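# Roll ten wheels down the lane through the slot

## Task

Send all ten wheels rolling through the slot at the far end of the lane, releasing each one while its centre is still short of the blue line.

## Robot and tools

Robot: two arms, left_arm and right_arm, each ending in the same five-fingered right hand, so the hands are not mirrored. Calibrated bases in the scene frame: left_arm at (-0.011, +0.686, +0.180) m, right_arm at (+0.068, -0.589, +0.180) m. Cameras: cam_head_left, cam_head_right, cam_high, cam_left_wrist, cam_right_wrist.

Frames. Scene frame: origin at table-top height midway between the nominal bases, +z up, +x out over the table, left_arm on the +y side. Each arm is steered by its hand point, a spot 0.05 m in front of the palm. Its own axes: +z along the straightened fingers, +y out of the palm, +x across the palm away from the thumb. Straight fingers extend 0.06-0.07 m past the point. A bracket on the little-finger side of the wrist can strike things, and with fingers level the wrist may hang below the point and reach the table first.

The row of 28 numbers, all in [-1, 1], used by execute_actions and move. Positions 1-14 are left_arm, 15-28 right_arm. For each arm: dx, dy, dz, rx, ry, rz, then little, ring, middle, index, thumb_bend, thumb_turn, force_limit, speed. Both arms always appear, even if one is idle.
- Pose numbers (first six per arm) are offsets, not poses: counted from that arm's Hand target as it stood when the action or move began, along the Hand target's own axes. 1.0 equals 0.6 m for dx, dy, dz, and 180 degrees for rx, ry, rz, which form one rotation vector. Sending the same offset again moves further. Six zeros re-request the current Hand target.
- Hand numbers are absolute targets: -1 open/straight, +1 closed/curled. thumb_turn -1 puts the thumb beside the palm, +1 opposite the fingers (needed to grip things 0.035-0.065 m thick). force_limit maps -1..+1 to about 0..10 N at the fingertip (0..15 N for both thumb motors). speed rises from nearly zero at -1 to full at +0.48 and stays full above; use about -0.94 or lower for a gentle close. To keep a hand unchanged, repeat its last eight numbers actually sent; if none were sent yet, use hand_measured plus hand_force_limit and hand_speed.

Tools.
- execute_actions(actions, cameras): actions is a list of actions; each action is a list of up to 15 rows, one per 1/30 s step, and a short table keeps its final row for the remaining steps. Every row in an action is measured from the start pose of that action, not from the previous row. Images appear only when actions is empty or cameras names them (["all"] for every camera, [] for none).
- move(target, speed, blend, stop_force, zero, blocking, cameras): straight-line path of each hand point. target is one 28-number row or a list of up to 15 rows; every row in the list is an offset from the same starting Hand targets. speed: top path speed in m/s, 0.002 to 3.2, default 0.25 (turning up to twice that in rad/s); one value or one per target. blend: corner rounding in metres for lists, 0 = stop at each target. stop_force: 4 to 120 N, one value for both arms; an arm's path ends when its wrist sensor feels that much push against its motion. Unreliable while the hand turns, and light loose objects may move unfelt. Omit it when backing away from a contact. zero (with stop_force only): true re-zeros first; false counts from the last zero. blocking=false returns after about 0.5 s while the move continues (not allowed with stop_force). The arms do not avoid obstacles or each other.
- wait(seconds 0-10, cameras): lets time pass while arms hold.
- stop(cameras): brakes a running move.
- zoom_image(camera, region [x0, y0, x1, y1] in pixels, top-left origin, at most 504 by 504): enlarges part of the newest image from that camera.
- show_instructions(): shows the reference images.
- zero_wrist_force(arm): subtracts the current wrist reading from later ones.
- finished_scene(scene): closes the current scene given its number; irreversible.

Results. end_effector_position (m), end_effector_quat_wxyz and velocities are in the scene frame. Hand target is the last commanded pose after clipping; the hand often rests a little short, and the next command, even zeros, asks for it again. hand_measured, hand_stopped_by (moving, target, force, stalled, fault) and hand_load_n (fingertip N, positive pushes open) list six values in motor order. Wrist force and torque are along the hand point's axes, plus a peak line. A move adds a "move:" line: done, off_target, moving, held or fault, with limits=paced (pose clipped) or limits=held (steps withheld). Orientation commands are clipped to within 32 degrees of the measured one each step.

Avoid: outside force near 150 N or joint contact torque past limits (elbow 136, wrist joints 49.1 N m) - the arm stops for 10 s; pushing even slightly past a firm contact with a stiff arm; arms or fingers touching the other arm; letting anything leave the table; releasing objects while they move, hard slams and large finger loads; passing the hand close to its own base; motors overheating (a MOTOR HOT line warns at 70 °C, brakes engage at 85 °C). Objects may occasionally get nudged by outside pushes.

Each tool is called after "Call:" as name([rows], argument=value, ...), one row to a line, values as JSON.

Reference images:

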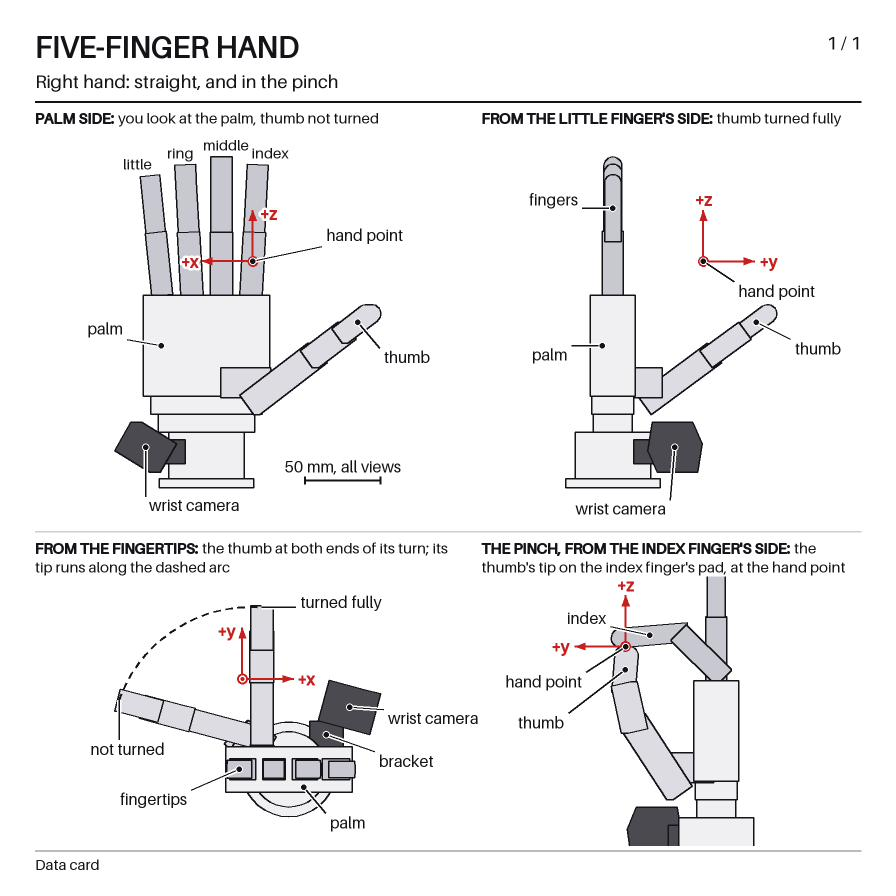

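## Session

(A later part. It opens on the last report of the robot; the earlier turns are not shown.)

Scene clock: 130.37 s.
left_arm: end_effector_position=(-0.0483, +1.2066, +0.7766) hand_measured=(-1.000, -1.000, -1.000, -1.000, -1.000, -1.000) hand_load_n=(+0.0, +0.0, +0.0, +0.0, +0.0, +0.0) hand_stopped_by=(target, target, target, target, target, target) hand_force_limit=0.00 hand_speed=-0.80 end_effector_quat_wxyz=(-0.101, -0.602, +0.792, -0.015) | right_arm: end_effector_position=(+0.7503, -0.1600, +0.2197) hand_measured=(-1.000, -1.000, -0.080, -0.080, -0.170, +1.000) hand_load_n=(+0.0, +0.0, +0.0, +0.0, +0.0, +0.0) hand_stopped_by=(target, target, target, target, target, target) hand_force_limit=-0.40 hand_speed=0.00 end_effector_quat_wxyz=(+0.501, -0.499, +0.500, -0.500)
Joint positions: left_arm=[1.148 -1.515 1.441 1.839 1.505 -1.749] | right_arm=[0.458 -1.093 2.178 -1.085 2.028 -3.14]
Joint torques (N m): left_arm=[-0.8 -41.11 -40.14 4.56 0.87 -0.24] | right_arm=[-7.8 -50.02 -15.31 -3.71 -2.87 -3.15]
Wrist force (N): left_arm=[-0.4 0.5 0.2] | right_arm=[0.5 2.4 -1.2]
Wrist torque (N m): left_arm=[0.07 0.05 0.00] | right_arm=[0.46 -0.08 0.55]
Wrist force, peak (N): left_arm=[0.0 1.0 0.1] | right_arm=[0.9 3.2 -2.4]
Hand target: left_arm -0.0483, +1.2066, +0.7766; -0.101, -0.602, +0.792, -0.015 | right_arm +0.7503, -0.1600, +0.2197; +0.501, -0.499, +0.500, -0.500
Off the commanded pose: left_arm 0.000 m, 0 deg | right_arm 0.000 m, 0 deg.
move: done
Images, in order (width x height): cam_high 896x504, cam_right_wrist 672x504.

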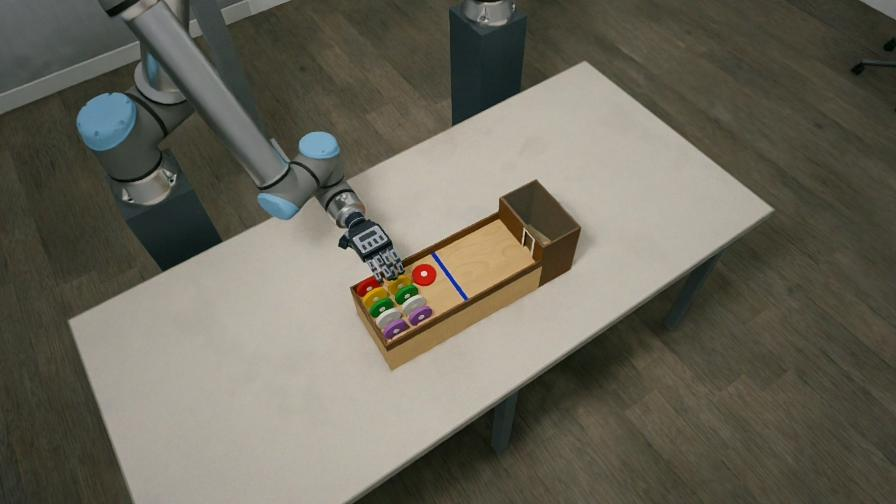

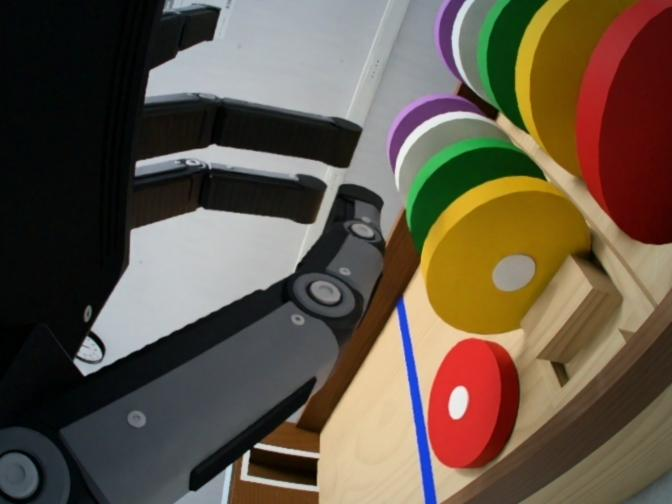

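Call:
move([
  [0,0,0,0,0,0,-1,-1,-1,-1,-1,-1,0,-0.8,0,0.05,0,0,0,0,-1,-1,-0.08,-0.08,-0.17,1,-0.4,0],
  [0,0,0,0,0,0,-1,-1,-1,-1,-1,-1,0,-0.8,0,0.1045,0,0,0,0,-1,-1,-0.08,-0.08,-0.17,1,-0.4,0],
], speed=[0.15, 0.03], stop_force=5, cameras=["cam_right_wrist", "cam_high"])

Call:
zoom_image(camera="cam_high", region=[340, 210, 492, 324])

Scene clock: 133.43 s.
left_arm: end_effector_position=(-0.0483, +1.2066, +0.7766) hand_measured=(-1.000, -1.000, -1.000, -1.000, -1.000, -1.000) hand_load_n=(+0.0, +0.0, +0.5, +0.5, +0.0, +0.0) hand_stopped_by=(target, target, target, target, target, target) hand_force_limit=0.00 hand_speed=-0.80 end_effector_quat_wxyz=(-0.101, -0.602, +0.792, -0.015) | right_arm: end_effector_position=(+0.7503, -0.1599, +0.1570) hand_measured=(-1.000, -1.000, -0.080, -0.080, -0.170, +1.000) hand_load_n=(+0.0, +0.0, +0.0, +0.0, +0.0, +0.0) hand_stopped_by=(target, target, target, target, target, target) hand_force_limit=-0.40 hand_speed=0.00 end_effector_quat_wxyz=(+0.501, -0.499, +0.500, -0.500)
Joint positions: left_arm=[1.148 -1.515 1.441 1.839 1.505 -1.749] | right_arm=[0.458 -0.98 2.18 -1.2 2.028 -3.14]
Joint torques (N m): left_arm=[-0.77 -42.39 -40.03 4.82 1.26 -0.25] | right_arm=[14.36 -55.29 -23.76 -4.13 3.94 -2.21]
Wrist force (N): left_arm=[-0.3 0.2 -0.3] | right_arm=[0.5 2.1 -1.3]
Wrist torque (N m): left_arm=[0.04 0.07 -0.01] | right_arm=[0.40 -0.07 0.53]
Wrist force, peak (N): left_arm=[-0.1 0.8 -0.3] | right_arm=[0.5 3.3 -1.3]
Hand target: left_arm -0.0483, +1.2066, +0.7766; -0.101, -0.602, +0.792, -0.015 | right_arm +0.7503, -0.1599, +0.1570; +0.501, -0.499, +0.500, -0.500
Off the commanded pose: left_arm 0.000 m, 0 deg | right_arm 0.000 m, 0 deg.
move: done
Images, in order (width x height): cam_high 896x504, cam_right_wrist 672x504.

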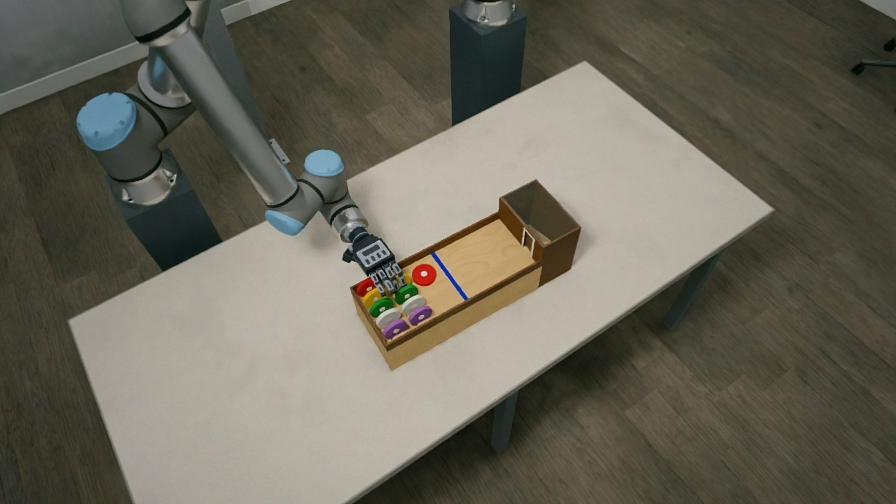

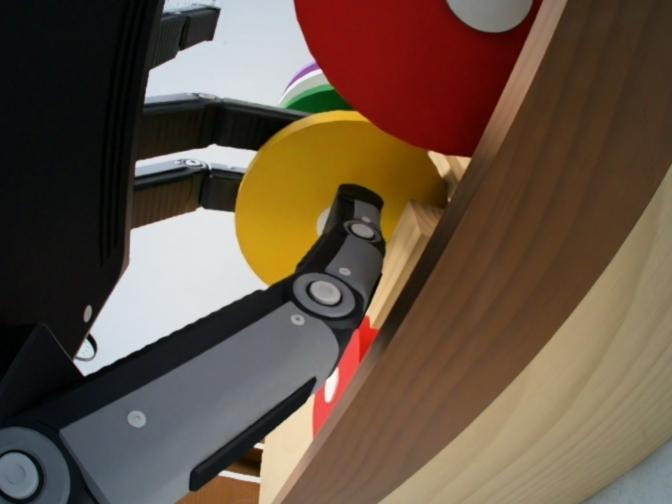

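Scaled by 3.316.

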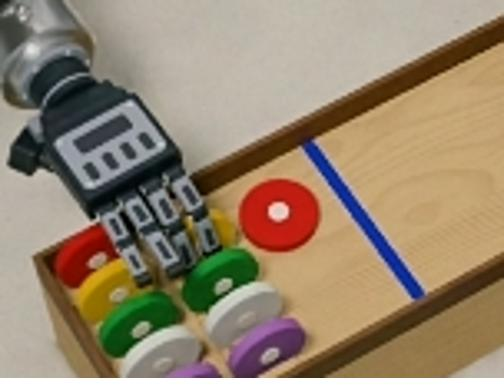

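Call:
move(target=[0,0,0,0,0,0,-1,-1,-1,-1,-1,-1,0,-0.8,0,0,0,0,0,0,-1,-1,0.35,0.35,0.3,1,-0.4,-0.93], speed=0.05)

Call:
move([
  [0,0,0,0,0,0,-1,-1,-1,-1,-1,-1,0,-0.8,0,-0.06,0,0,0,0,-1,-1,0.35,0.35,0.3,1,-0.4,-0.93],
  [0,0,0,0,0,0,-1,-1,-1,-1,-1,-1,0,-0.8,-0.1333,-0.06,0,0,0,0,-1,-1,0.35,0.35,0.3,1,-0.4,-0.93],
  [0,0,0,0,0,0,-1,-1,-1,-1,-1,-1,0,-0.8,-0.1333,-0.06,0.1507,0,0,0,-1,-1,0.35,0.35,0.3,1,-0.4,-0.93],
], speed=0.2, blend=[0.005, 0.02, 0], cameras=["cam_right_wrist", "cam_high"])

Call:
zoom_image(camera="cam_high", region=[340, 210, 492, 324])

Scene clock: 135.20 s.
left_arm: end_effector_position=(-0.0483, +1.2066, +0.7766) hand_measured=(-1.000, -1.000, -1.000, -1.000, -1.000, -1.000) hand_load_n=(+0.0, +0.0, +0.0, +0.0, +0.0, +0.0) hand_stopped_by=(target, target, target, target, target, target) hand_force_limit=0.00 hand_speed=-0.80 end_effector_quat_wxyz=(-0.101, -0.602, +0.792, -0.015) | right_arm: end_effector_position=(+0.7503, -0.1599, +0.1570) hand_measured=(-1.000, -1.000, +0.076, +0.062, -0.092, +1.000) hand_load_n=(+0.0, -0.5, +3.5, +4.5, +4.5, +1.0) hand_stopped_by=(target, target, force, force, force, target) hand_force_limit=-0.40 hand_speed=-0.93 end_effector_quat_wxyz=(+0.501, -0.499, +0.500, -0.500)
Joint positions: left_arm=[1.148 -1.515 1.441 1.839 1.505 -1.749] | right_arm=[0.458 -0.98 2.179 -1.2 2.028 -3.14]
Joint torques (N m): left_arm=[-3.39 -42.1 -40.02 4.75 0.91 -0.29] | right_arm=[11.57 -53.54 -21.06 -3.56 3.17 -2.83]
Wrist force (N): left_arm=[0.0 0.4 0.2] | right_arm=[0.8 2.4 0.0]
Wrist torque (N m): left_arm=[0.04 0.01 0.01] | right_arm=[0.47 -0.07 0.54]
Wrist force, peak (N): left_arm=[0.7 -0.7 0.1] | right_arm=[0.7 2.8 -0.9]
Hand target: left_arm -0.0483, +1.2066, +0.7766; -0.101, -0.602, +0.792, -0.015 | right_arm +0.7503, -0.1599, +0.1570; +0.501, -0.499, +0.500, -0.500
Off the commanded pose: left_arm 0.000 m, 0 deg | right_arm 0.000 m, 0 deg.
move: done

Scene clock: 136.83 s.
left_arm: end_effector_position=(-0.0483, +1.2066, +0.7766) hand_measured=(-1.000, -1.000, -1.000, -1.000, -1.000, -1.000) hand_load_n=(+0.0, +0.0, +0.0, +0.0, +0.0, +0.0) hand_stopped_by=(target, target, target, target, target, target) hand_force_limit=0.00 hand_speed=-0.80 end_effector_quat_wxyz=(-0.101, -0.602, +0.792, -0.015) | right_arm: end_effector_position=(+0.8406, -0.0800, +0.1933) hand_measured=(-1.000, -1.000, +0.076, +0.062, -0.092, +1.000) hand_load_n=(+0.0, +0.0, +3.5, +4.0, +2.0, +0.0) hand_stopped_by=(target, target, force, force, force, target) hand_force_limit=-0.40 hand_speed=-0.93 end_effector_quat_wxyz=(+0.501, -0.499, +0.500, -0.500)
Joint positions: left_arm=[1.148 -1.515 1.441 1.839 1.505 -1.749] | right_arm=[0.506 -0.934 1.932 -0.999 2.076 -3.14]
Joint torques (N m): left_arm=[-0.3 -42.84 -40.05 4.86 0.9 -0.27] | right_arm=[-5.95 -67.82 -31.47 0.15 -3.3 2.01]
Wrist force (N): left_arm=[0.1 0.2 0.1] | right_arm=[0.4 2.5 -1.2]
Wrist torque (N m): left_arm=[0.02 -0.02 0.02] | right_arm=[0.43 -0.05 0.47]
Wrist force, peak (N): left_arm=[-0.4 0.9 -0.5] | right_arm=[0.6 4.1 -0.9]
Hand target: left_arm -0.0483, +1.2066, +0.7766; -0.101, -0.602, +0.792, -0.015 | right_arm +0.8407, -0.0800, +0.1933; +0.501, -0.499, +0.500, -0.500
Off the commanded pose: left_arm 0.000 m, 0 deg | right_arm 0.000 m, 0 deg.
move: done
Images, in order (width x height): cam_high 896x504, cam_right_wrist 672x504.

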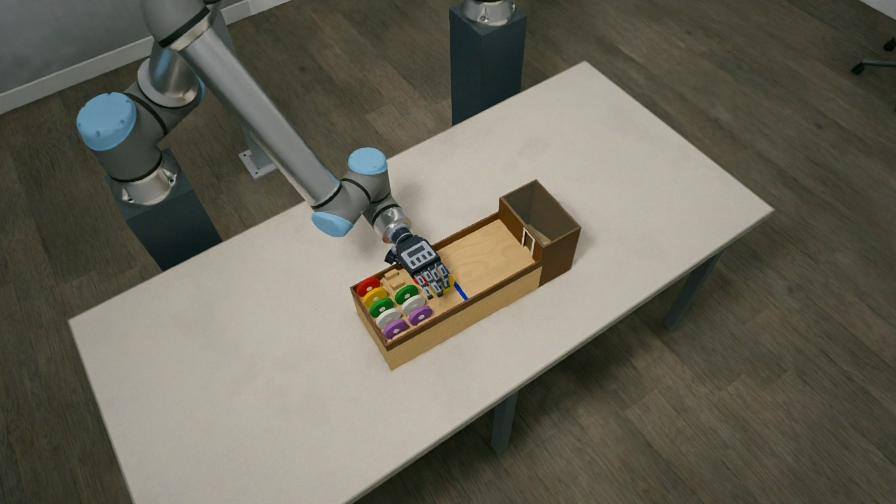

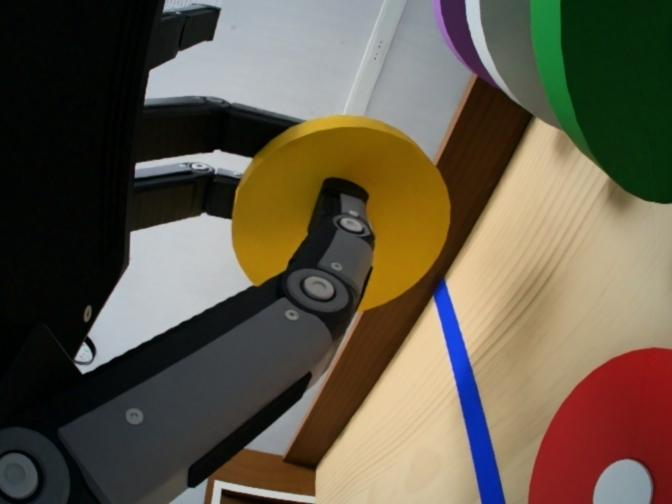

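Scaled by 3.316.

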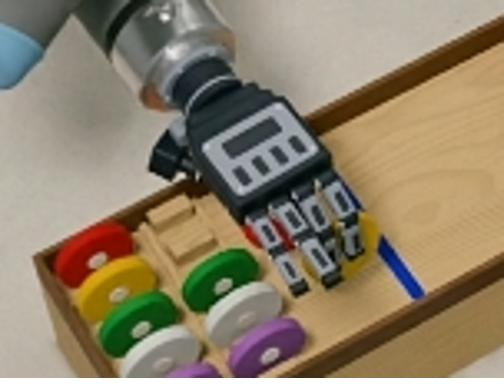

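Call:
move([
  [0,0,0,0,0,0,-1,-1,-1,-1,-1,-1,0,-0.8,0,0.05,0,0,0,0,-1,-1,0.35,0.35,0.3,1,-0.4,-0.93],
  [0,0,0,0,0,0,-1,-1,-1,-1,-1,-1,0,-0.8,0,0.07,0,0,0,0,-1,-1,0.35,0.35,0.3,1,-0.4,-0.93],
], speed=[0.12, 0.012], stop_force=4)

Call:
move(target=[0,0,0,0,0,0,-1,-1,-1,-1,-1,-1,0,-0.8,0,0,0,0,0,0,-1,-1,-0.08,-0.08,-0.2,1,-0.4,-0.85], speed=0.05, cameras=["cam_right_wrist", "cam_high"])

Call:
zoom_image(camera="cam_high", region=[340, 210, 492, 324])

Scene clock: 139.30 s.
left_arm: end_effector_position=(-0.0483, +1.2066, +0.7766) hand_measured=(-1.000, -1.000, -1.000, -1.000, -1.000, -1.000) hand_load_n=(+0.0, +0.0, +0.0, +0.0, +0.0, +0.0) hand_stopped_by=(target, target, target, target, target, target) hand_force_limit=0.00 hand_speed=-0.80 end_effector_quat_wxyz=(-0.101, -0.602, +0.792, -0.015) | right_arm: end_effector_position=(+0.8407, -0.0799, +0.1572) hand_measured=(-1.000, -1.000, +0.076, +0.062, -0.092, +1.000) hand_load_n=(+0.0, +0.0, +4.0, +4.0, +1.0, +0.0) hand_stopped_by=(target, target, force, force, force, target) hand_force_limit=-0.40 hand_speed=-0.93 end_effector_quat_wxyz=(+0.501, -0.499, +0.500, -0.500)
Joint positions: left_arm=[1.148 -1.515 1.441 1.839 1.505 -1.749] | right_arm=[0.506 -0.88 1.931 -1.052 2.076 -3.14]
Joint torques (N m): left_arm=[0.17 -44.85 -40 4.89 0.97 -0.57] | right_arm=[4.7 -88.25 -16.2 -0.2 0.46 -1.63]
Wrist force (N): left_arm=[-0.5 -0.1 0.4] | right_arm=[0.2 2.3 -1.4]
Wrist torque (N m): left_arm=[-0.04 0.07 -0.03] | right_arm=[0.44 -0.03 0.40]
Wrist force, peak (N): left_arm=[-0.2 0.8 0.5] | right_arm=[1.4 -4.7 -0.6]
Hand target: left_arm -0.0483, +1.2066, +0.7766; -0.101, -0.602, +0.792, -0.015 | right_arm +0.8407, -0.0799, +0.1572; +0.501, -0.499, +0.500, -0.500 (not the last commanded pose)
Off the commanded pose: left_arm 0.000 m, 0 deg | right_arm 0.006 m, 0 deg.
move: contact (right_arm); path passed 1 of 2 targets

Scene clock: 140.07 s.
left_arm: end_effector_position=(-0.0483, +1.2066, +0.7766) hand_measured=(-1.000, -1.000, -1.000, -1.000, -1.000, -1.000) hand_load_n=(+0.0, +0.0, +0.0, +0.0, +0.0, +0.0) hand_stopped_by=(target, target, target, target, target, target) hand_force_limit=0.00 hand_speed=-0.80 end_effector_quat_wxyz=(-0.101, -0.602, +0.792, -0.015) | right_arm: end_effector_position=(+0.8407, -0.0799, +0.1572) hand_measured=(-1.000, -1.000, -0.080, -0.080, -0.200, +1.000) hand_load_n=(+0.0, +0.0, +0.0, +0.0, +0.0, +0.0) hand_stopped_by=(target, target, target, target, target, target) hand_force_limit=-0.40 hand_speed=-0.85 end_effector_quat_wxyz=(+0.501, -0.499, +0.500, -0.500)
Joint positions: left_arm=[1.148 -1.515 1.441 1.839 1.505 -1.749] | right_arm=[0.506 -0.88 1.931 -1.052 2.076 -3.14]
Joint torques (N m): left_arm=[-0.13 -41.85 -40.42 4.9 0.93 -0.4] | right_arm=[-3.44 -89.47 -16.63 -0.62 -0.27 -1.12]
Wrist force (N): left_arm=[0.0 -0.2 -0.2] | right_arm=[0.4 2.4 -1.4]
Wrist torque (N m): left_arm=[-0.03 0.02 -0.01] | right_arm=[0.47 -0.05 0.41]
Wrist force, peak (N): left_arm=[0.2 0.8 0.3] | right_arm=[0.4 2.7 -1.3]
Hand target: left_arm -0.0483, +1.2066, +0.7766; -0.101, -0.602, +0.792, -0.015 | right_arm +0.8407, -0.0799, +0.1572; +0.501, -0.499, +0.500, -0.500
Off the commanded pose: left_arm 0.000 m, 0 deg | right_arm 0.000 m, 0 deg.
move: done
Images, in order (width x height): cam_high 896x504, cam_right_wrist 672x504.

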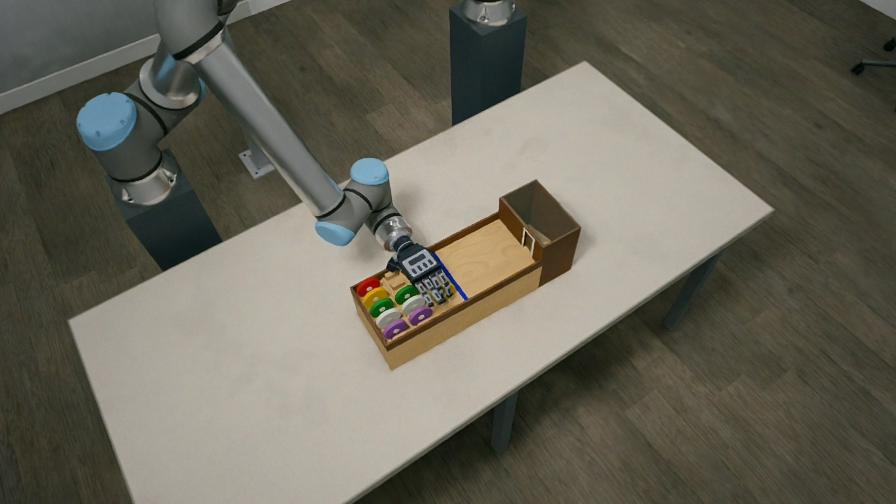

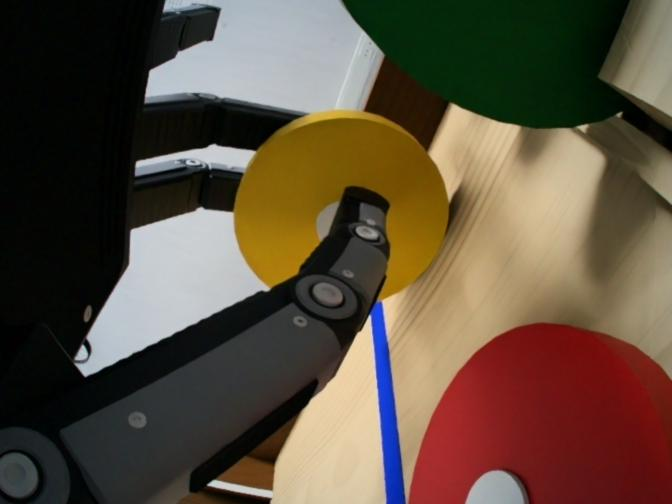

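Scaled by 3.316.

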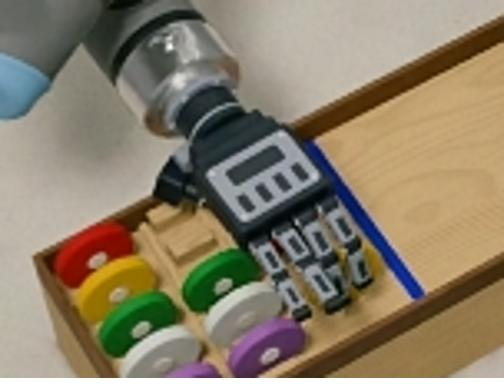

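Call:
move(target=[0,0,0,0,0,0,-1,-1,-1,-1,-1,-1,0,-0.8,0,0,0,0,0,0,-1,-1,0.35,0.35,0.3,1,-0.4,-0.93], speed=0.05)

Call:
move([
  [0,0,0,0,0,0,-1,-1,-1,-1,-1,-1,0,-0.8,0,-0.0033,0,0,0,0,-1,-1,0.35,0.35,0.3,1,-0.4,-0.93],
  [0,0,0,0,0,0,-1,-1,-1,-1,-1,-1,0,-0.8,-0.03,-0.0033,0,0,0,0,-1,-1,0.35,0.35,0.3,1,-0.4,-0.93],
  [0,0,0,0,0,0,-1,-1,-1,-1,-1,-1,0,-0.8,-0.03,0,0,0,0,0,-1,-1,0.35,0.35,0.3,1,-0.4,-0.93],
], speed=0.08)

Call:
move(target=[0,0,0,0,0,0,-1,-1,-1,-1,-1,-1,0,-0.8,0,0,0,0,0,0,-1,-1,-0.08,-0.08,-0.2,1,-0.4,-0.85], speed=0.05, cameras=["cam_right_wrist", "cam_high"])

Call:
zoom_image(camera="cam_high", region=[340, 210, 492, 324])

Scene clock: 142.97 s.
left_arm: end_effector_position=(-0.0483, +1.2066, +0.7766) hand_measured=(-1.000, -1.000, -1.000, -1.000, -1.000, -1.000) hand_load_n=(+0.0, +0.0, +0.0, +0.0, +0.0, +0.0) hand_stopped_by=(target, target, target, target, target, target) hand_force_limit=0.00 hand_speed=-0.80 end_effector_quat_wxyz=(-0.101, -0.602, +0.792, -0.015) | right_arm: end_effector_position=(+0.8407, -0.0799, +0.1572) hand_measured=(-1.000, -1.000, +0.076, +0.076, -0.108, +1.000) hand_load_n=(+0.0, -0.5, +3.5, +6.5, +4.5, +0.5) hand_stopped_by=(target, target, force, force, force, target) hand_force_limit=-0.40 hand_speed=-0.93 end_effector_quat_wxyz=(+0.501, -0.499, +0.500, -0.500)
Joint positions: left_arm=[1.148 -1.515 1.441 1.839 1.505 -1.749] | right_arm=[0.506 -0.88 1.931 -1.052 2.076 -3.14]
Joint torques (N m): left_arm=[-1.07 -42.67 -40.06 5.06 1.28 -0.57] | right_arm=[-3.2 -88.14 -17.52 -1.47 -2.62 0.21]
Wrist force (N): left_arm=[-0.1 -0.1 0.3] | right_arm=[0.2 2.7 -1.1]
Wrist torque (N m): left_arm=[-0.03 0.01 -0.01] | right_arm=[0.45 -0.03 0.40]
Wrist force, peak (N): left_arm=[-0.8 0.8 -0.1] | right_arm=[0.4 2.8 -1.4]
Hand target: left_arm -0.0483, +1.2066, +0.7766; -0.101, -0.602, +0.792, -0.015 | right_arm +0.8407, -0.0799, +0.1572; +0.501, -0.499, +0.500, -0.500
Off the commanded pose: left_arm 0.000 m, 0 deg | right_arm 0.000 m, 0 deg.
move: done

Scene clock: 144.37 s.
left_arm: end_effector_position=(-0.0483, +1.2066, +0.7766) hand_measured=(-1.000, -1.000, -1.000, -1.000, -1.000, -1.000) hand_load_n=(+0.0, +0.0, +0.0, +0.0, +0.0, +0.0) hand_stopped_by=(target, target, target, target, target, target) hand_force_limit=0.00 hand_speed=-0.80 end_effector_quat_wxyz=(-0.101, -0.602, +0.792, -0.015) | right_arm: end_effector_position=(+0.8407, -0.0619, +0.1573) hand_measured=(-1.000, -1.000, +0.076, +0.076, -0.108, +1.000) hand_load_n=(+0.0, +0.0, +3.5, +6.5, +4.5, +0.5) hand_stopped_by=(target, target, force, force, force, target) hand_force_limit=-0.40 hand_speed=-0.93 end_effector_quat_wxyz=(+0.501, -0.499, +0.500, -0.500)
Joint positions: left_arm=[1.148 -1.515 1.441 1.839 1.505 -1.749] | right_arm=[0.529 -0.869 1.905 -1.036 2.099 -3.14]
Joint torques (N m): left_arm=[-3.01 -42.49 -39.8 4.72 1.38 -0.61] | right_arm=[13.72 -66.69 -30.3 -3.78 3.72 -1.85]
Wrist force (N): left_arm=[-0.2 0.2 -0.1] | right_arm=[0.3 2.7 -1.2]
Wrist torque (N m): left_arm=[0.04 0.03 0.00] | right_arm=[0.46 -0.03 0.40]
Wrist force, peak (N): left_arm=[-0.3 0.9 -0.2] | right_arm=[1.1 2.8 -1.3]
Hand target: left_arm -0.0483, +1.2066, +0.7766; -0.101, -0.602, +0.792, -0.015 | right_arm +0.8407, -0.0619, +0.1572; +0.501, -0.499, +0.500, -0.500
Off the commanded pose: left_arm 0.000 m, 0 deg | right_arm 0.000 m, 0 deg.
move: done

Scene clock: 145.07 s.
left_arm: end_effector_position=(-0.0483, +1.2066, +0.7766) hand_measured=(-1.000, -1.000, -1.000, -1.000, -1.000, -1.000) hand_load_n=(+0.0, +0.0, +0.0, +0.0, +0.0, +0.0) hand_stopped_by=(target, target, target, target, target, target) hand_force_limit=0.00 hand_speed=-0.80 end_effector_quat_wxyz=(-0.101, -0.602, +0.792, -0.015) | right_arm: end_effector_position=(+0.8407, -0.0619, +0.1572) hand_measured=(-1.000, -1.000, -0.080, -0.080, -0.200, +1.000) hand_load_n=(+0.0, -0.5, +0.0, +0.0, +0.0, +0.0) hand_stopped_by=(target, target, target, target, target, target) hand_force_limit=-0.40 hand_speed=-0.85 end_effector_quat_wxyz=(+0.501, -0.499, +0.500, -0.500)
Joint positions: left_arm=[1.148 -1.515 1.441 1.839 1.505 -1.749] | right_arm=[0.529 -0.869 1.905 -1.036 2.099 -3.14]
Joint torques (N m): left_arm=[-1.14 -41.32 -39.99 4.94 1.24 -0.41] | right_arm=[13.57 -69.85 -30.91 -4.32 3.4 -2.5]
Wrist force (N): left_arm=[-0.6 0.2 0.0] | right_arm=[0.5 2.3 -1.3]
Wrist torque (N m): left_arm=[0.03 0.11 -0.03] | right_arm=[0.44 -0.06 0.40]
Wrist force, peak (N): left_arm=[-0.6 0.2 0.4] | right_arm=[0.5 2.8 -1.4]
Hand target: left_arm -0.0483, +1.2066, +0.7766; -0.101, -0.602, +0.792, -0.015 | right_arm +0.8407, -0.0619, +0.1572; +0.501, -0.499, +0.500, -0.500
Off the commanded pose: left_arm 0.000 m, 0 deg | right_arm 0.000 m, 0 deg.
move: done
Images, in order (width x height): cam_high 896x504, cam_right_wrist 672x504.

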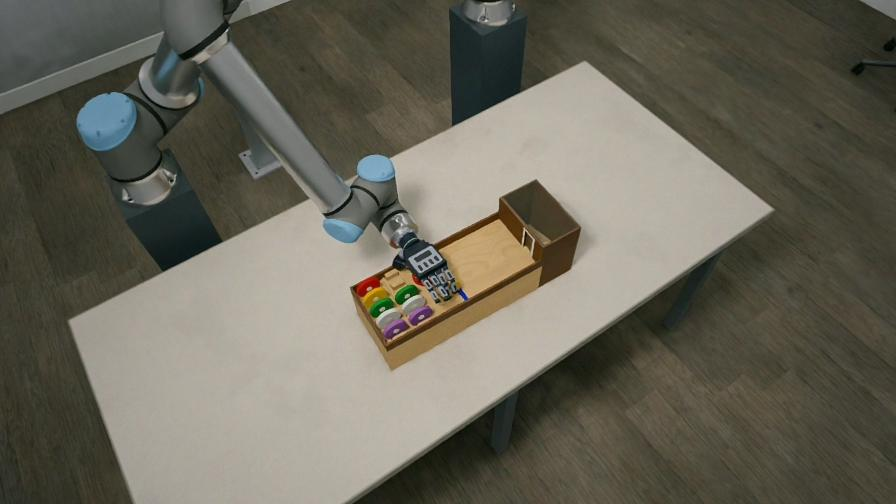

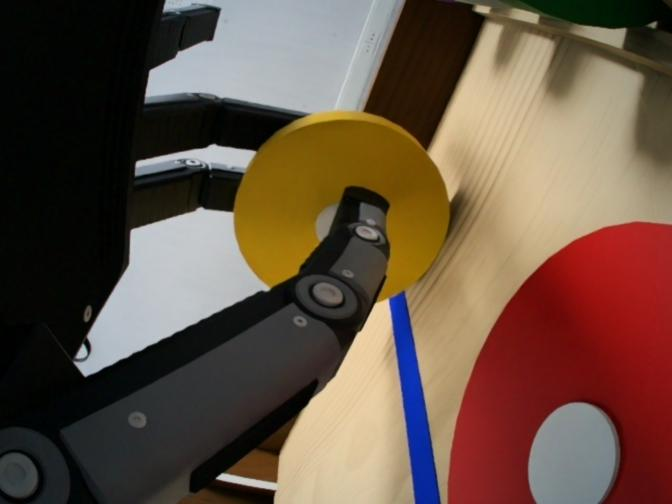

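Scaled by 3.316.

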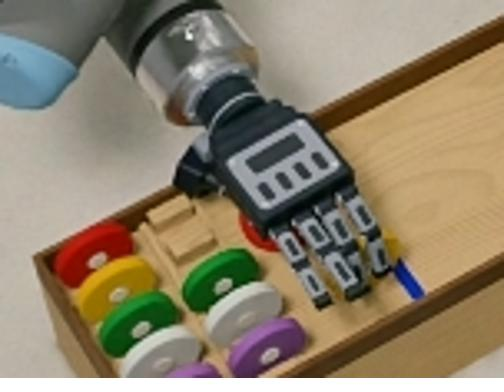

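Call:
move([
  [0,0,0,0,0,0,-1,-1,-1,-1,-1,-1,0,-0.8,0,-0.0963,0,0,0,0,-1,-1,-0.08,-0.08,-0.2,1,-0.4,-0.85],
], speed=0.15)

Call:
move(target=[0,0,0,0,0,0,-1,-1,-1,-1,-1,-1,0,-0.8,0.0885,0,-0.03,0,0,0,-1,-1,-1,0,1,1,-0.4,0.2], speed=0.2, cameras=["cam_right_wrist", "cam_high"])

Call:
zoom_image(camera="cam_high", region=[340, 210, 492, 324])

Scene clock: 147.00 s.
left_arm: end_effector_position=(-0.0483, +1.2066, +0.7766) hand_measured=(-1.000, -1.000, -1.000, -1.000, -1.000, -1.000) hand_load_n=(+0.0, +0.0, +0.0, +0.0, +0.0, +0.0) hand_stopped_by=(target, target, target, target, target, target) hand_force_limit=0.00 hand_speed=-0.80 end_effector_quat_wxyz=(-0.101, -0.602, +0.792, -0.015) | right_arm: end_effector_position=(+0.8407, -0.0620, +0.2149) hand_measured=(-1.000, -1.000, -0.080, -0.080, -0.200, +1.000) hand_load_n=(-0.5, +0.0, +0.0, +0.0, +0.0, +0.0) hand_stopped_by=(target, target, target, target, target, target) hand_force_limit=-0.40 hand_speed=-0.85 end_effector_quat_wxyz=(+0.501, -0.499, +0.500, -0.500)
Joint positions: left_arm=[1.148 -1.515 1.441 1.839 1.505 -1.749] | right_arm=[0.529 -0.953 1.904 -0.952 2.099 -3.14]
Joint torques (N m): left_arm=[-0.86 -43.64 -40.5 4.78 0.85 -0.55] | right_arm=[-3.76 -88.37 -33.46 0.16 -2.02 2.14]
Wrist force (N): left_arm=[-0.4 0.0 0.1] | right_arm=[0.8 2.2 -1.3]
Wrist torque (N m): left_arm=[0.00 0.06 -0.02] | right_arm=[0.42 -0.10 0.50]
Wrist force, peak (N): left_arm=[-0.1 0.9 0.3] | right_arm=[0.2 3.7 -1.3]
Hand target: left_arm -0.0483, +1.2066, +0.7766; -0.101, -0.602, +0.792, -0.015 | right_arm +0.8407, -0.0620, +0.2150; +0.501, -0.499, +0.500, -0.500
Off the commanded pose: left_arm 0.000 m, 0 deg | right_arm 0.000 m, 0 deg.
move: done

Scene clock: 147.93 s.
left_arm: end_effector_position=(-0.0483, +1.2066, +0.7766) hand_measured=(-1.000, -1.000, -1.000, -1.000, -1.000, -1.000) hand_load_n=(+0.0, +0.0, +0.0, +0.0, +0.0, +0.0) hand_stopped_by=(target, target, target, target, target, target) hand_force_limit=0.00 hand_speed=-0.80 end_effector_quat_wxyz=(-0.101, -0.602, +0.792, -0.015) | right_arm: end_effector_position=(+0.8227, -0.1150, +0.2149) hand_measured=(-1.000, -1.000, -1.000, +0.000, +0.754, +1.000) hand_load_n=(+0.0, +0.0, +0.0, +1.5, +15.0, +0.5) hand_stopped_by=(target, target, target, target, force, target) hand_force_limit=-0.40 hand_speed=0.20 end_effector_quat_wxyz=(+0.501, -0.499, +0.500, -0.500)
Joint positions: left_arm=[1.148 -1.515 1.441 1.839 1.505 -1.749] | right_arm=[0.471 -1.003 2.008 -1.006 2.041 -3.14]
Joint torques (N m): left_arm=[-0.81 -41.63 -40.5 4.56 1.36 -0.57] | right_arm=[-11.36 -84.26 -19.23 -3.64 -3.34 -2.39]
Wrist force (N): left_arm=[-0.5 -0.3 0.6] | right_arm=[0.6 2.1 -1.0]
Wrist torque (N m): left_arm=[-0.08 0.06 -0.04] | right_arm=[0.38 -0.10 0.38]
Wrist force, peak (N): left_arm=[-0.5 -0.3 0.6] | right_arm=[1.4 2.7 -1.3]
Hand target: left_arm -0.0483, +1.2066, +0.7766; -0.101, -0.602, +0.792, -0.015 | right_arm +0.8227, -0.1151, +0.2149; +0.501, -0.499, +0.500, -0.500
Off the commanded pose: left_arm 0.000 m, 0 deg | right_arm 0.000 m, 0 deg.
move: done
Images, in order (width x height): cam_high 896x504, cam_right_wrist 672x504.

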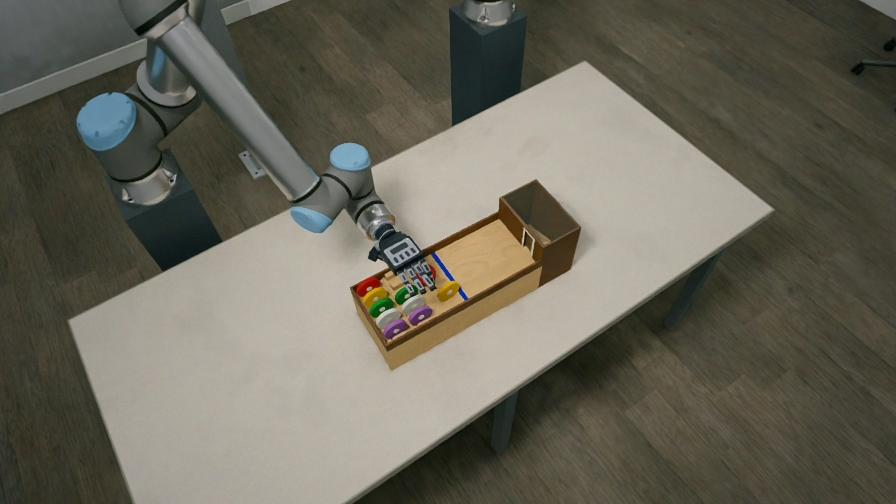

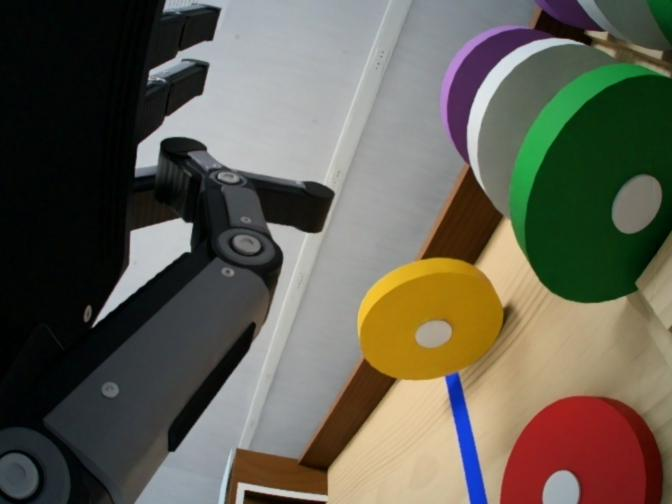

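Scaled by 3.316.

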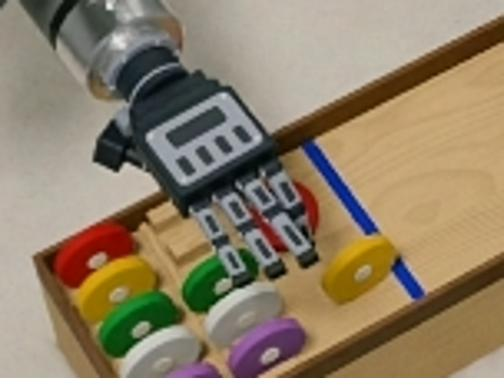

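Call:
zoom_image(camera="cam_right_wrist", region=[330, 230, 530, 400])

Call:
zoom_image(camera="cam_high", region=[380, 250, 500, 330])

Scaled by 2.520 from the camera's 672x504 image, which has a finer 960x720 frame.

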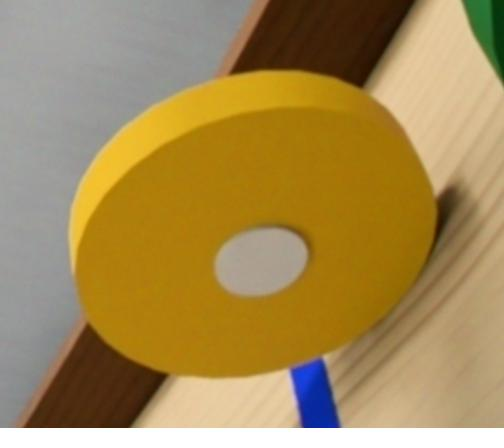

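Scaled by 4.200.

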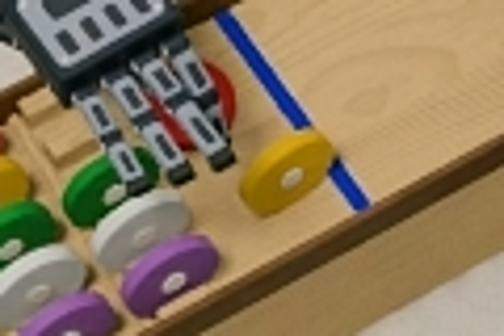

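Call:
move(target=[0,0,0,0,0,0,-1,-1,-1,-1,-1,-1,0,-0.8,0,0.105,0,0,0,0,-1,-1,-1,0,0.5,1,-0.4,0], speed=0.08, cameras=["cam_right_wrist", "cam_high"])

Call:
zoom_image(camera="cam_high", region=[380, 250, 500, 330])

Call:
zoom_image(camera="cam_right_wrist", region=[130, 80, 466, 332])

Scene clock: 151.37 s.
left_arm: end_effector_position=(-0.0483, +1.2066, +0.7766) hand_measured=(-1.000, -1.000, -1.000, -1.000, -1.000, -1.000) hand_load_n=(+0.0, -0.5, +0.0, +0.0, +0.0, +0.0) hand_stopped_by=(target, target, target, target, target, target) hand_force_limit=0.00 hand_speed=-0.80 end_effector_quat_wxyz=(-0.101, -0.602, +0.792, -0.015) | right_arm: end_effector_position=(+0.8228, -0.1150, +0.1520) hand_measured=(-1.000, -1.000, -1.000, +0.000, +0.500, +1.000) hand_load_n=(+0.0, +0.0, +0.0, +0.0, +0.0, +0.0) hand_stopped_by=(target, target, target, target, target, target) hand_force_limit=-0.40 hand_speed=0.00 end_effector_quat_wxyz=(+0.501, -0.499, +0.500, -0.500)
Joint positions: left_arm=[1.148 -1.515 1.441 1.839 1.505 -1.749] | right_arm=[0.471 -0.904 2.009 -1.105 2.041 -3.14]
Joint torques (N m): left_arm=[0.07 -42.92 -40.4 4.61 0.94 -0.37] | right_arm=[12.92 -61.5 -25.11 -4.2 2.91 -1.62]
Wrist force (N): left_arm=[-0.3 -0.2 0.2] | right_arm=[-0.2 2.2 -1.1]
Wrist torque (N m): left_arm=[-0.04 0.05 -0.03] | right_arm=[0.43 -0.02 0.35]
Wrist force, peak (N): left_arm=[0.0 0.9 0.1] | right_arm=[0.7 2.6 -1.5]
Hand target: left_arm -0.0483, +1.2066, +0.7766; -0.101, -0.602, +0.792, -0.015 | right_arm +0.8228, -0.1150, +0.1519; +0.501, -0.499, +0.500, -0.500
Off the commanded pose: left_arm 0.000 m, 0 deg | right_arm 0.000 m, 0 deg.
move: done
Images, in order (width x height): cam_high 896x504, cam_right_wrist 672x504.

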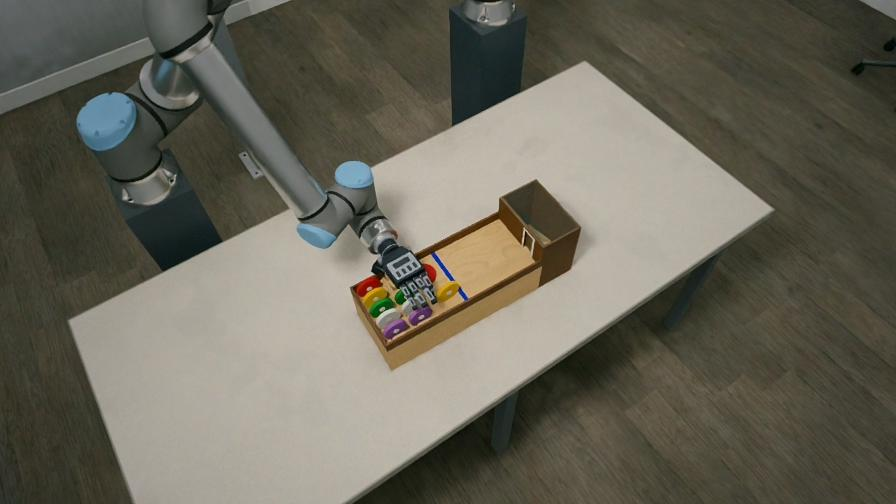

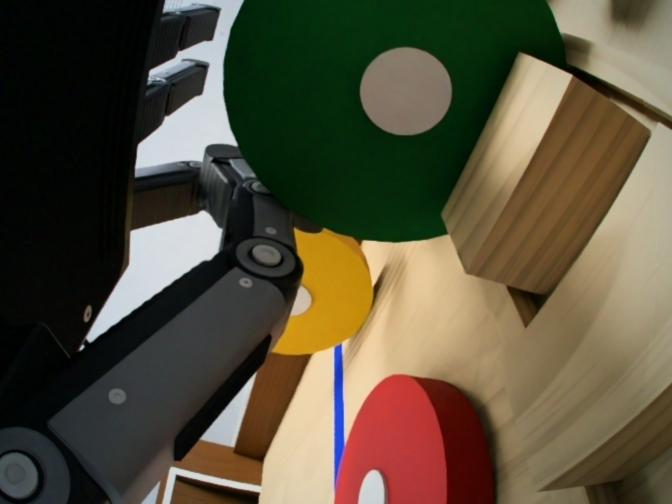

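Scaled by 4.200.

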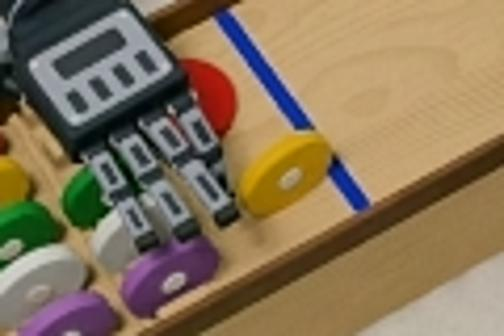

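Scaled by 1.500 from the camera's 672x504 image, which has a finer 960x720 frame.

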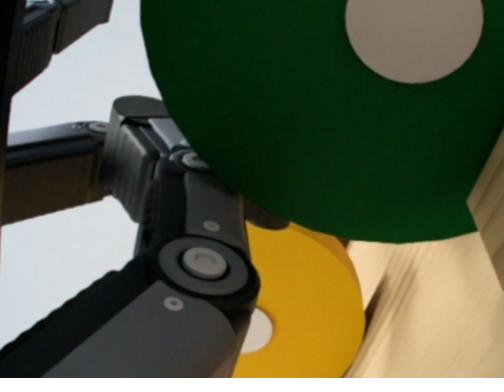

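Call:
execute_actions([
  [[0,0,0,0,0,0,-1,-1,-1,-1,-1,-1,0,-0.8,-0.00055,0,0,0,0,0,-1,-1,-1,0,0.5,1,-0.4,0],[0,0,0,0,0,0,-1,-1,-1,-1,-1,-1,0,-0.8,-0.0022,0,0,0,0,0,-1,-1,-1,0,0.5,1,-0.4,0],[0,0,0,0,0,0,-1,-1,-1,-1,-1,-1,0,-0.8,-0.005,0,0,0,0,0,-1,-1,-1,0,0.5,1,-0.4,0],[0,0,0,0,0,0,-1,-1,-1,-1,-1,-1,0,-0.8,-0.0089,0,0,0,0,0,-1,-1,-1,0,0.5,1,-0.4,0],[0,0,0,0,0,0,-1,-1,-1,-1,-1,-1,0,-0.8,-0.0148,0,0,0,0,0,-1,-1,-1,0,0.5,1,-0.4,0],[0,0,0,0,0,0,-1,-1,-1,-1,-1,-1,0,-0.8,-0.02475,0,0,0,0,0,-1,-1,-1,0,0.5,1,-0.4,0],[0,0,0,0,0,0,-1,-1,-1,-1,-1,-1,0,-0.8,-0.0387,0,0,0,0,0,-1,-1,-1,0,0.5,1,-0.4,0],[0,0,0,0,0,0,-1,-1,-1,-1,-1,-1,0,-0.8,-0.0567,0,0,0,0,0,-1,-1,-1,0,0.5,1,-0.4,0],[0,0,0,0,0,0,-1,-1,-1,-1,-1,-1,0,-0.8,-0.0747,0,0,0,0,0,-1,-1,-1,0,0.5,1,-0.4,0],[0,0,0,0,0,0,-1,-1,-1,-1,-1,-1,0,-0.8,-0.08865,0,0,0,0,0,-1,-1,-1,0,0.5,1,-0.4,0],[0,0,0,0,0,0,-1,-1,-1,-1,-1,-1,0,-0.8,-0.0985,0,0,0,0,0,-1,-1,-1,0,0.5,1,-0.4,0],[0,0,0,0,0,0,-1,-1,-1,-1,-1,-1,0,-0.8,-0.1043,0,0,0,0,0,-1,-1,-1,0,0.5,1,-0.4,0],[0,0,0,0,0,0,-1,-1,-1,-1,-1,-1,0,-0.8,-0.106,0,0,0,0,0,-1,-1,-1,0,0.5,1,-0.4,0],[0,0,0,0,0,0,-1,-1,-1,-1,-1,-1,0,-0.8,-0.106,0,0,0,0,0,-1,-1,-1,0,0.5,1,-0.4,0],[0,0,0,0,0,0,-1,-1,-1,-1,-1,-1,0,-0.8,-0.106,0,0,0,0,0,-1,-1,-1,0,0.5,1,-0.4,0]],
], cameras=["cam_high", "cam_right_wrist", "cam_head_left"])

Call:
zoom_image(camera="cam_high", region=[380, 170, 600, 310])

Scene clock: 153.33 s.
left_arm: end_effector_position=(-0.0483, +1.2066, +0.7766) hand_measured=(-1.000, -1.000, -1.000, -1.000, -1.000, -1.000) hand_load_n=(+0.0, +0.0, +0.0, +0.0, +0.0, +0.0) hand_stopped_by=(target, target, target, target, target, target) hand_force_limit=0.00 hand_speed=-0.80 end_effector_quat_wxyz=(-0.101, -0.602, +0.792, -0.015) | right_arm: end_effector_position=(+0.8224, -0.0516, +0.1521) hand_measured=(-1.000, -1.000, -1.000, +0.000, +0.500, +1.000) hand_load_n=(+0.0, +0.0, +0.0, +0.0, +0.0, +0.0) hand_stopped_by=(target, target, target, target, target, target) hand_force_limit=-0.40 hand_speed=0.00 end_effector_quat_wxyz=(+0.501, -0.499, +0.500, -0.500)
Joint positions: left_arm=[1.148 -1.515 1.441 1.839 1.505 -1.749] | right_arm=[0.555 -0.866 1.916 -1.051 2.125 -3.14]
Joint torques (N m): left_arm=[-2.66 -42.92 -39.93 4.86 1.3 -0.08] | right_arm=[16.03 -67 -28.08 -0.14 3.93 0.54]
Wrist force (N): left_arm=[-0.2 0.0 -0.4] | right_arm=[0.6 2.5 -1.2]
Wrist torque (N m): left_arm=[0.01 0.05 -0.02] | right_arm=[0.45 -0.07 0.51]
Wrist force, peak (N): left_arm=[-0.2 0.7 -0.2] | right_arm=[2.3 2.0 -1.3]
Hand target: left_arm -0.0483, +1.2066, +0.7766; -0.101, -0.602, +0.792, -0.015 | right_arm +0.8227, -0.0514, +0.1520; +0.501, -0.499, +0.500, -0.500
Off the commanded pose: left_arm 0.000 m, 0 deg | right_arm 0.000 m, 0 deg.
Step readings (end_effector_position of left_arm | right_arm):
0: (-0.0483, +1.2066, +0.7766) | (+0.8228, -0.1150, +0.1519)
1: (-0.0483, +1.2066, +0.7766) | (+0.8228, -0.1150, +0.1519)
2: (-0.0483, +1.2066, +0.7766) | (+0.8228, -0.1150, +0.1519)
4: (-0.0483, +1.2066, +0.7766) | (+0.8228, -0.1141, +0.1519)
8: (-0.0483, +1.2066, +0.7766) | (+0.8226, -0.1059, +0.1518)
15: (-0.0483, +1.2066, +0.7766) | (+0.8217, -0.0613, +0.1523)
Images, in order (width x height): cam_head_left 896x504, cam_high 896x504, cam_right_wrist 672x504.

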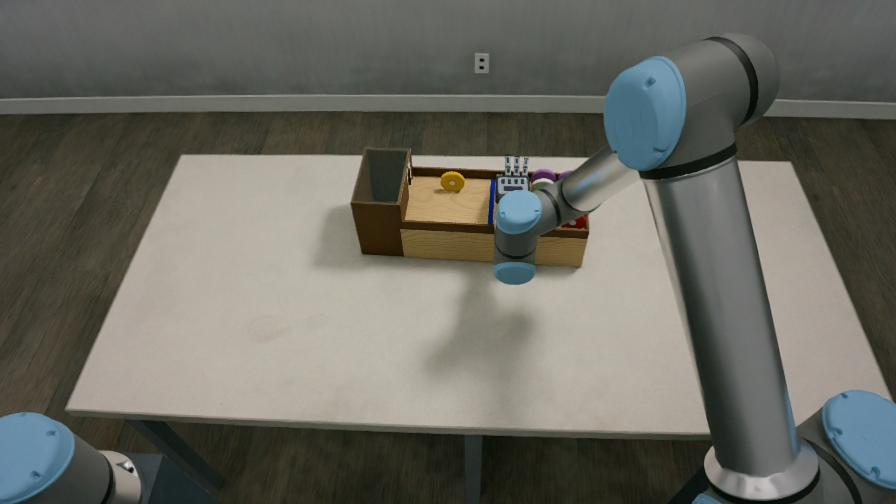

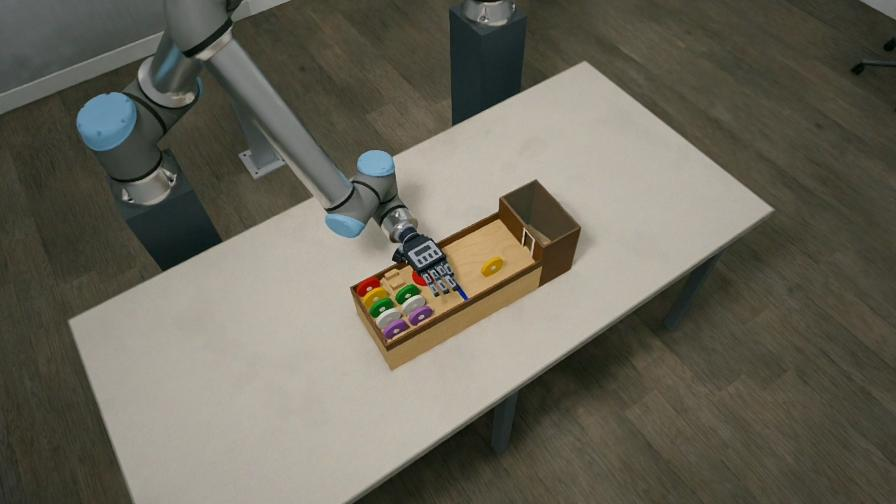

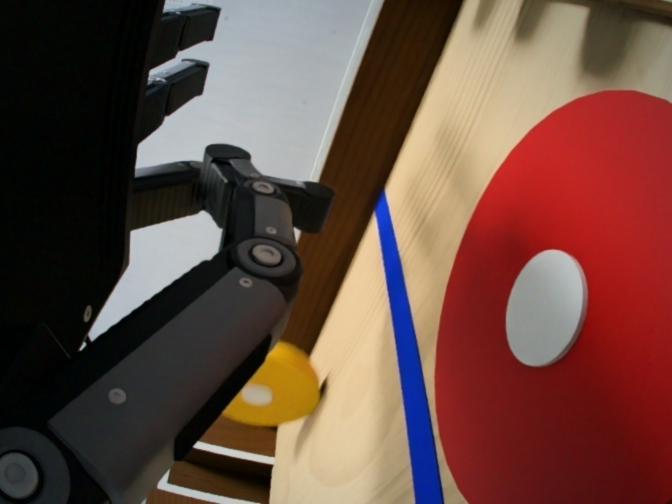

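Scaled by 2.291.

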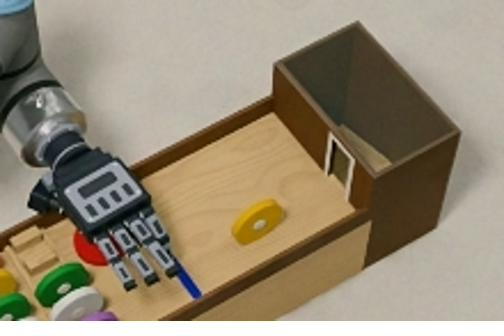

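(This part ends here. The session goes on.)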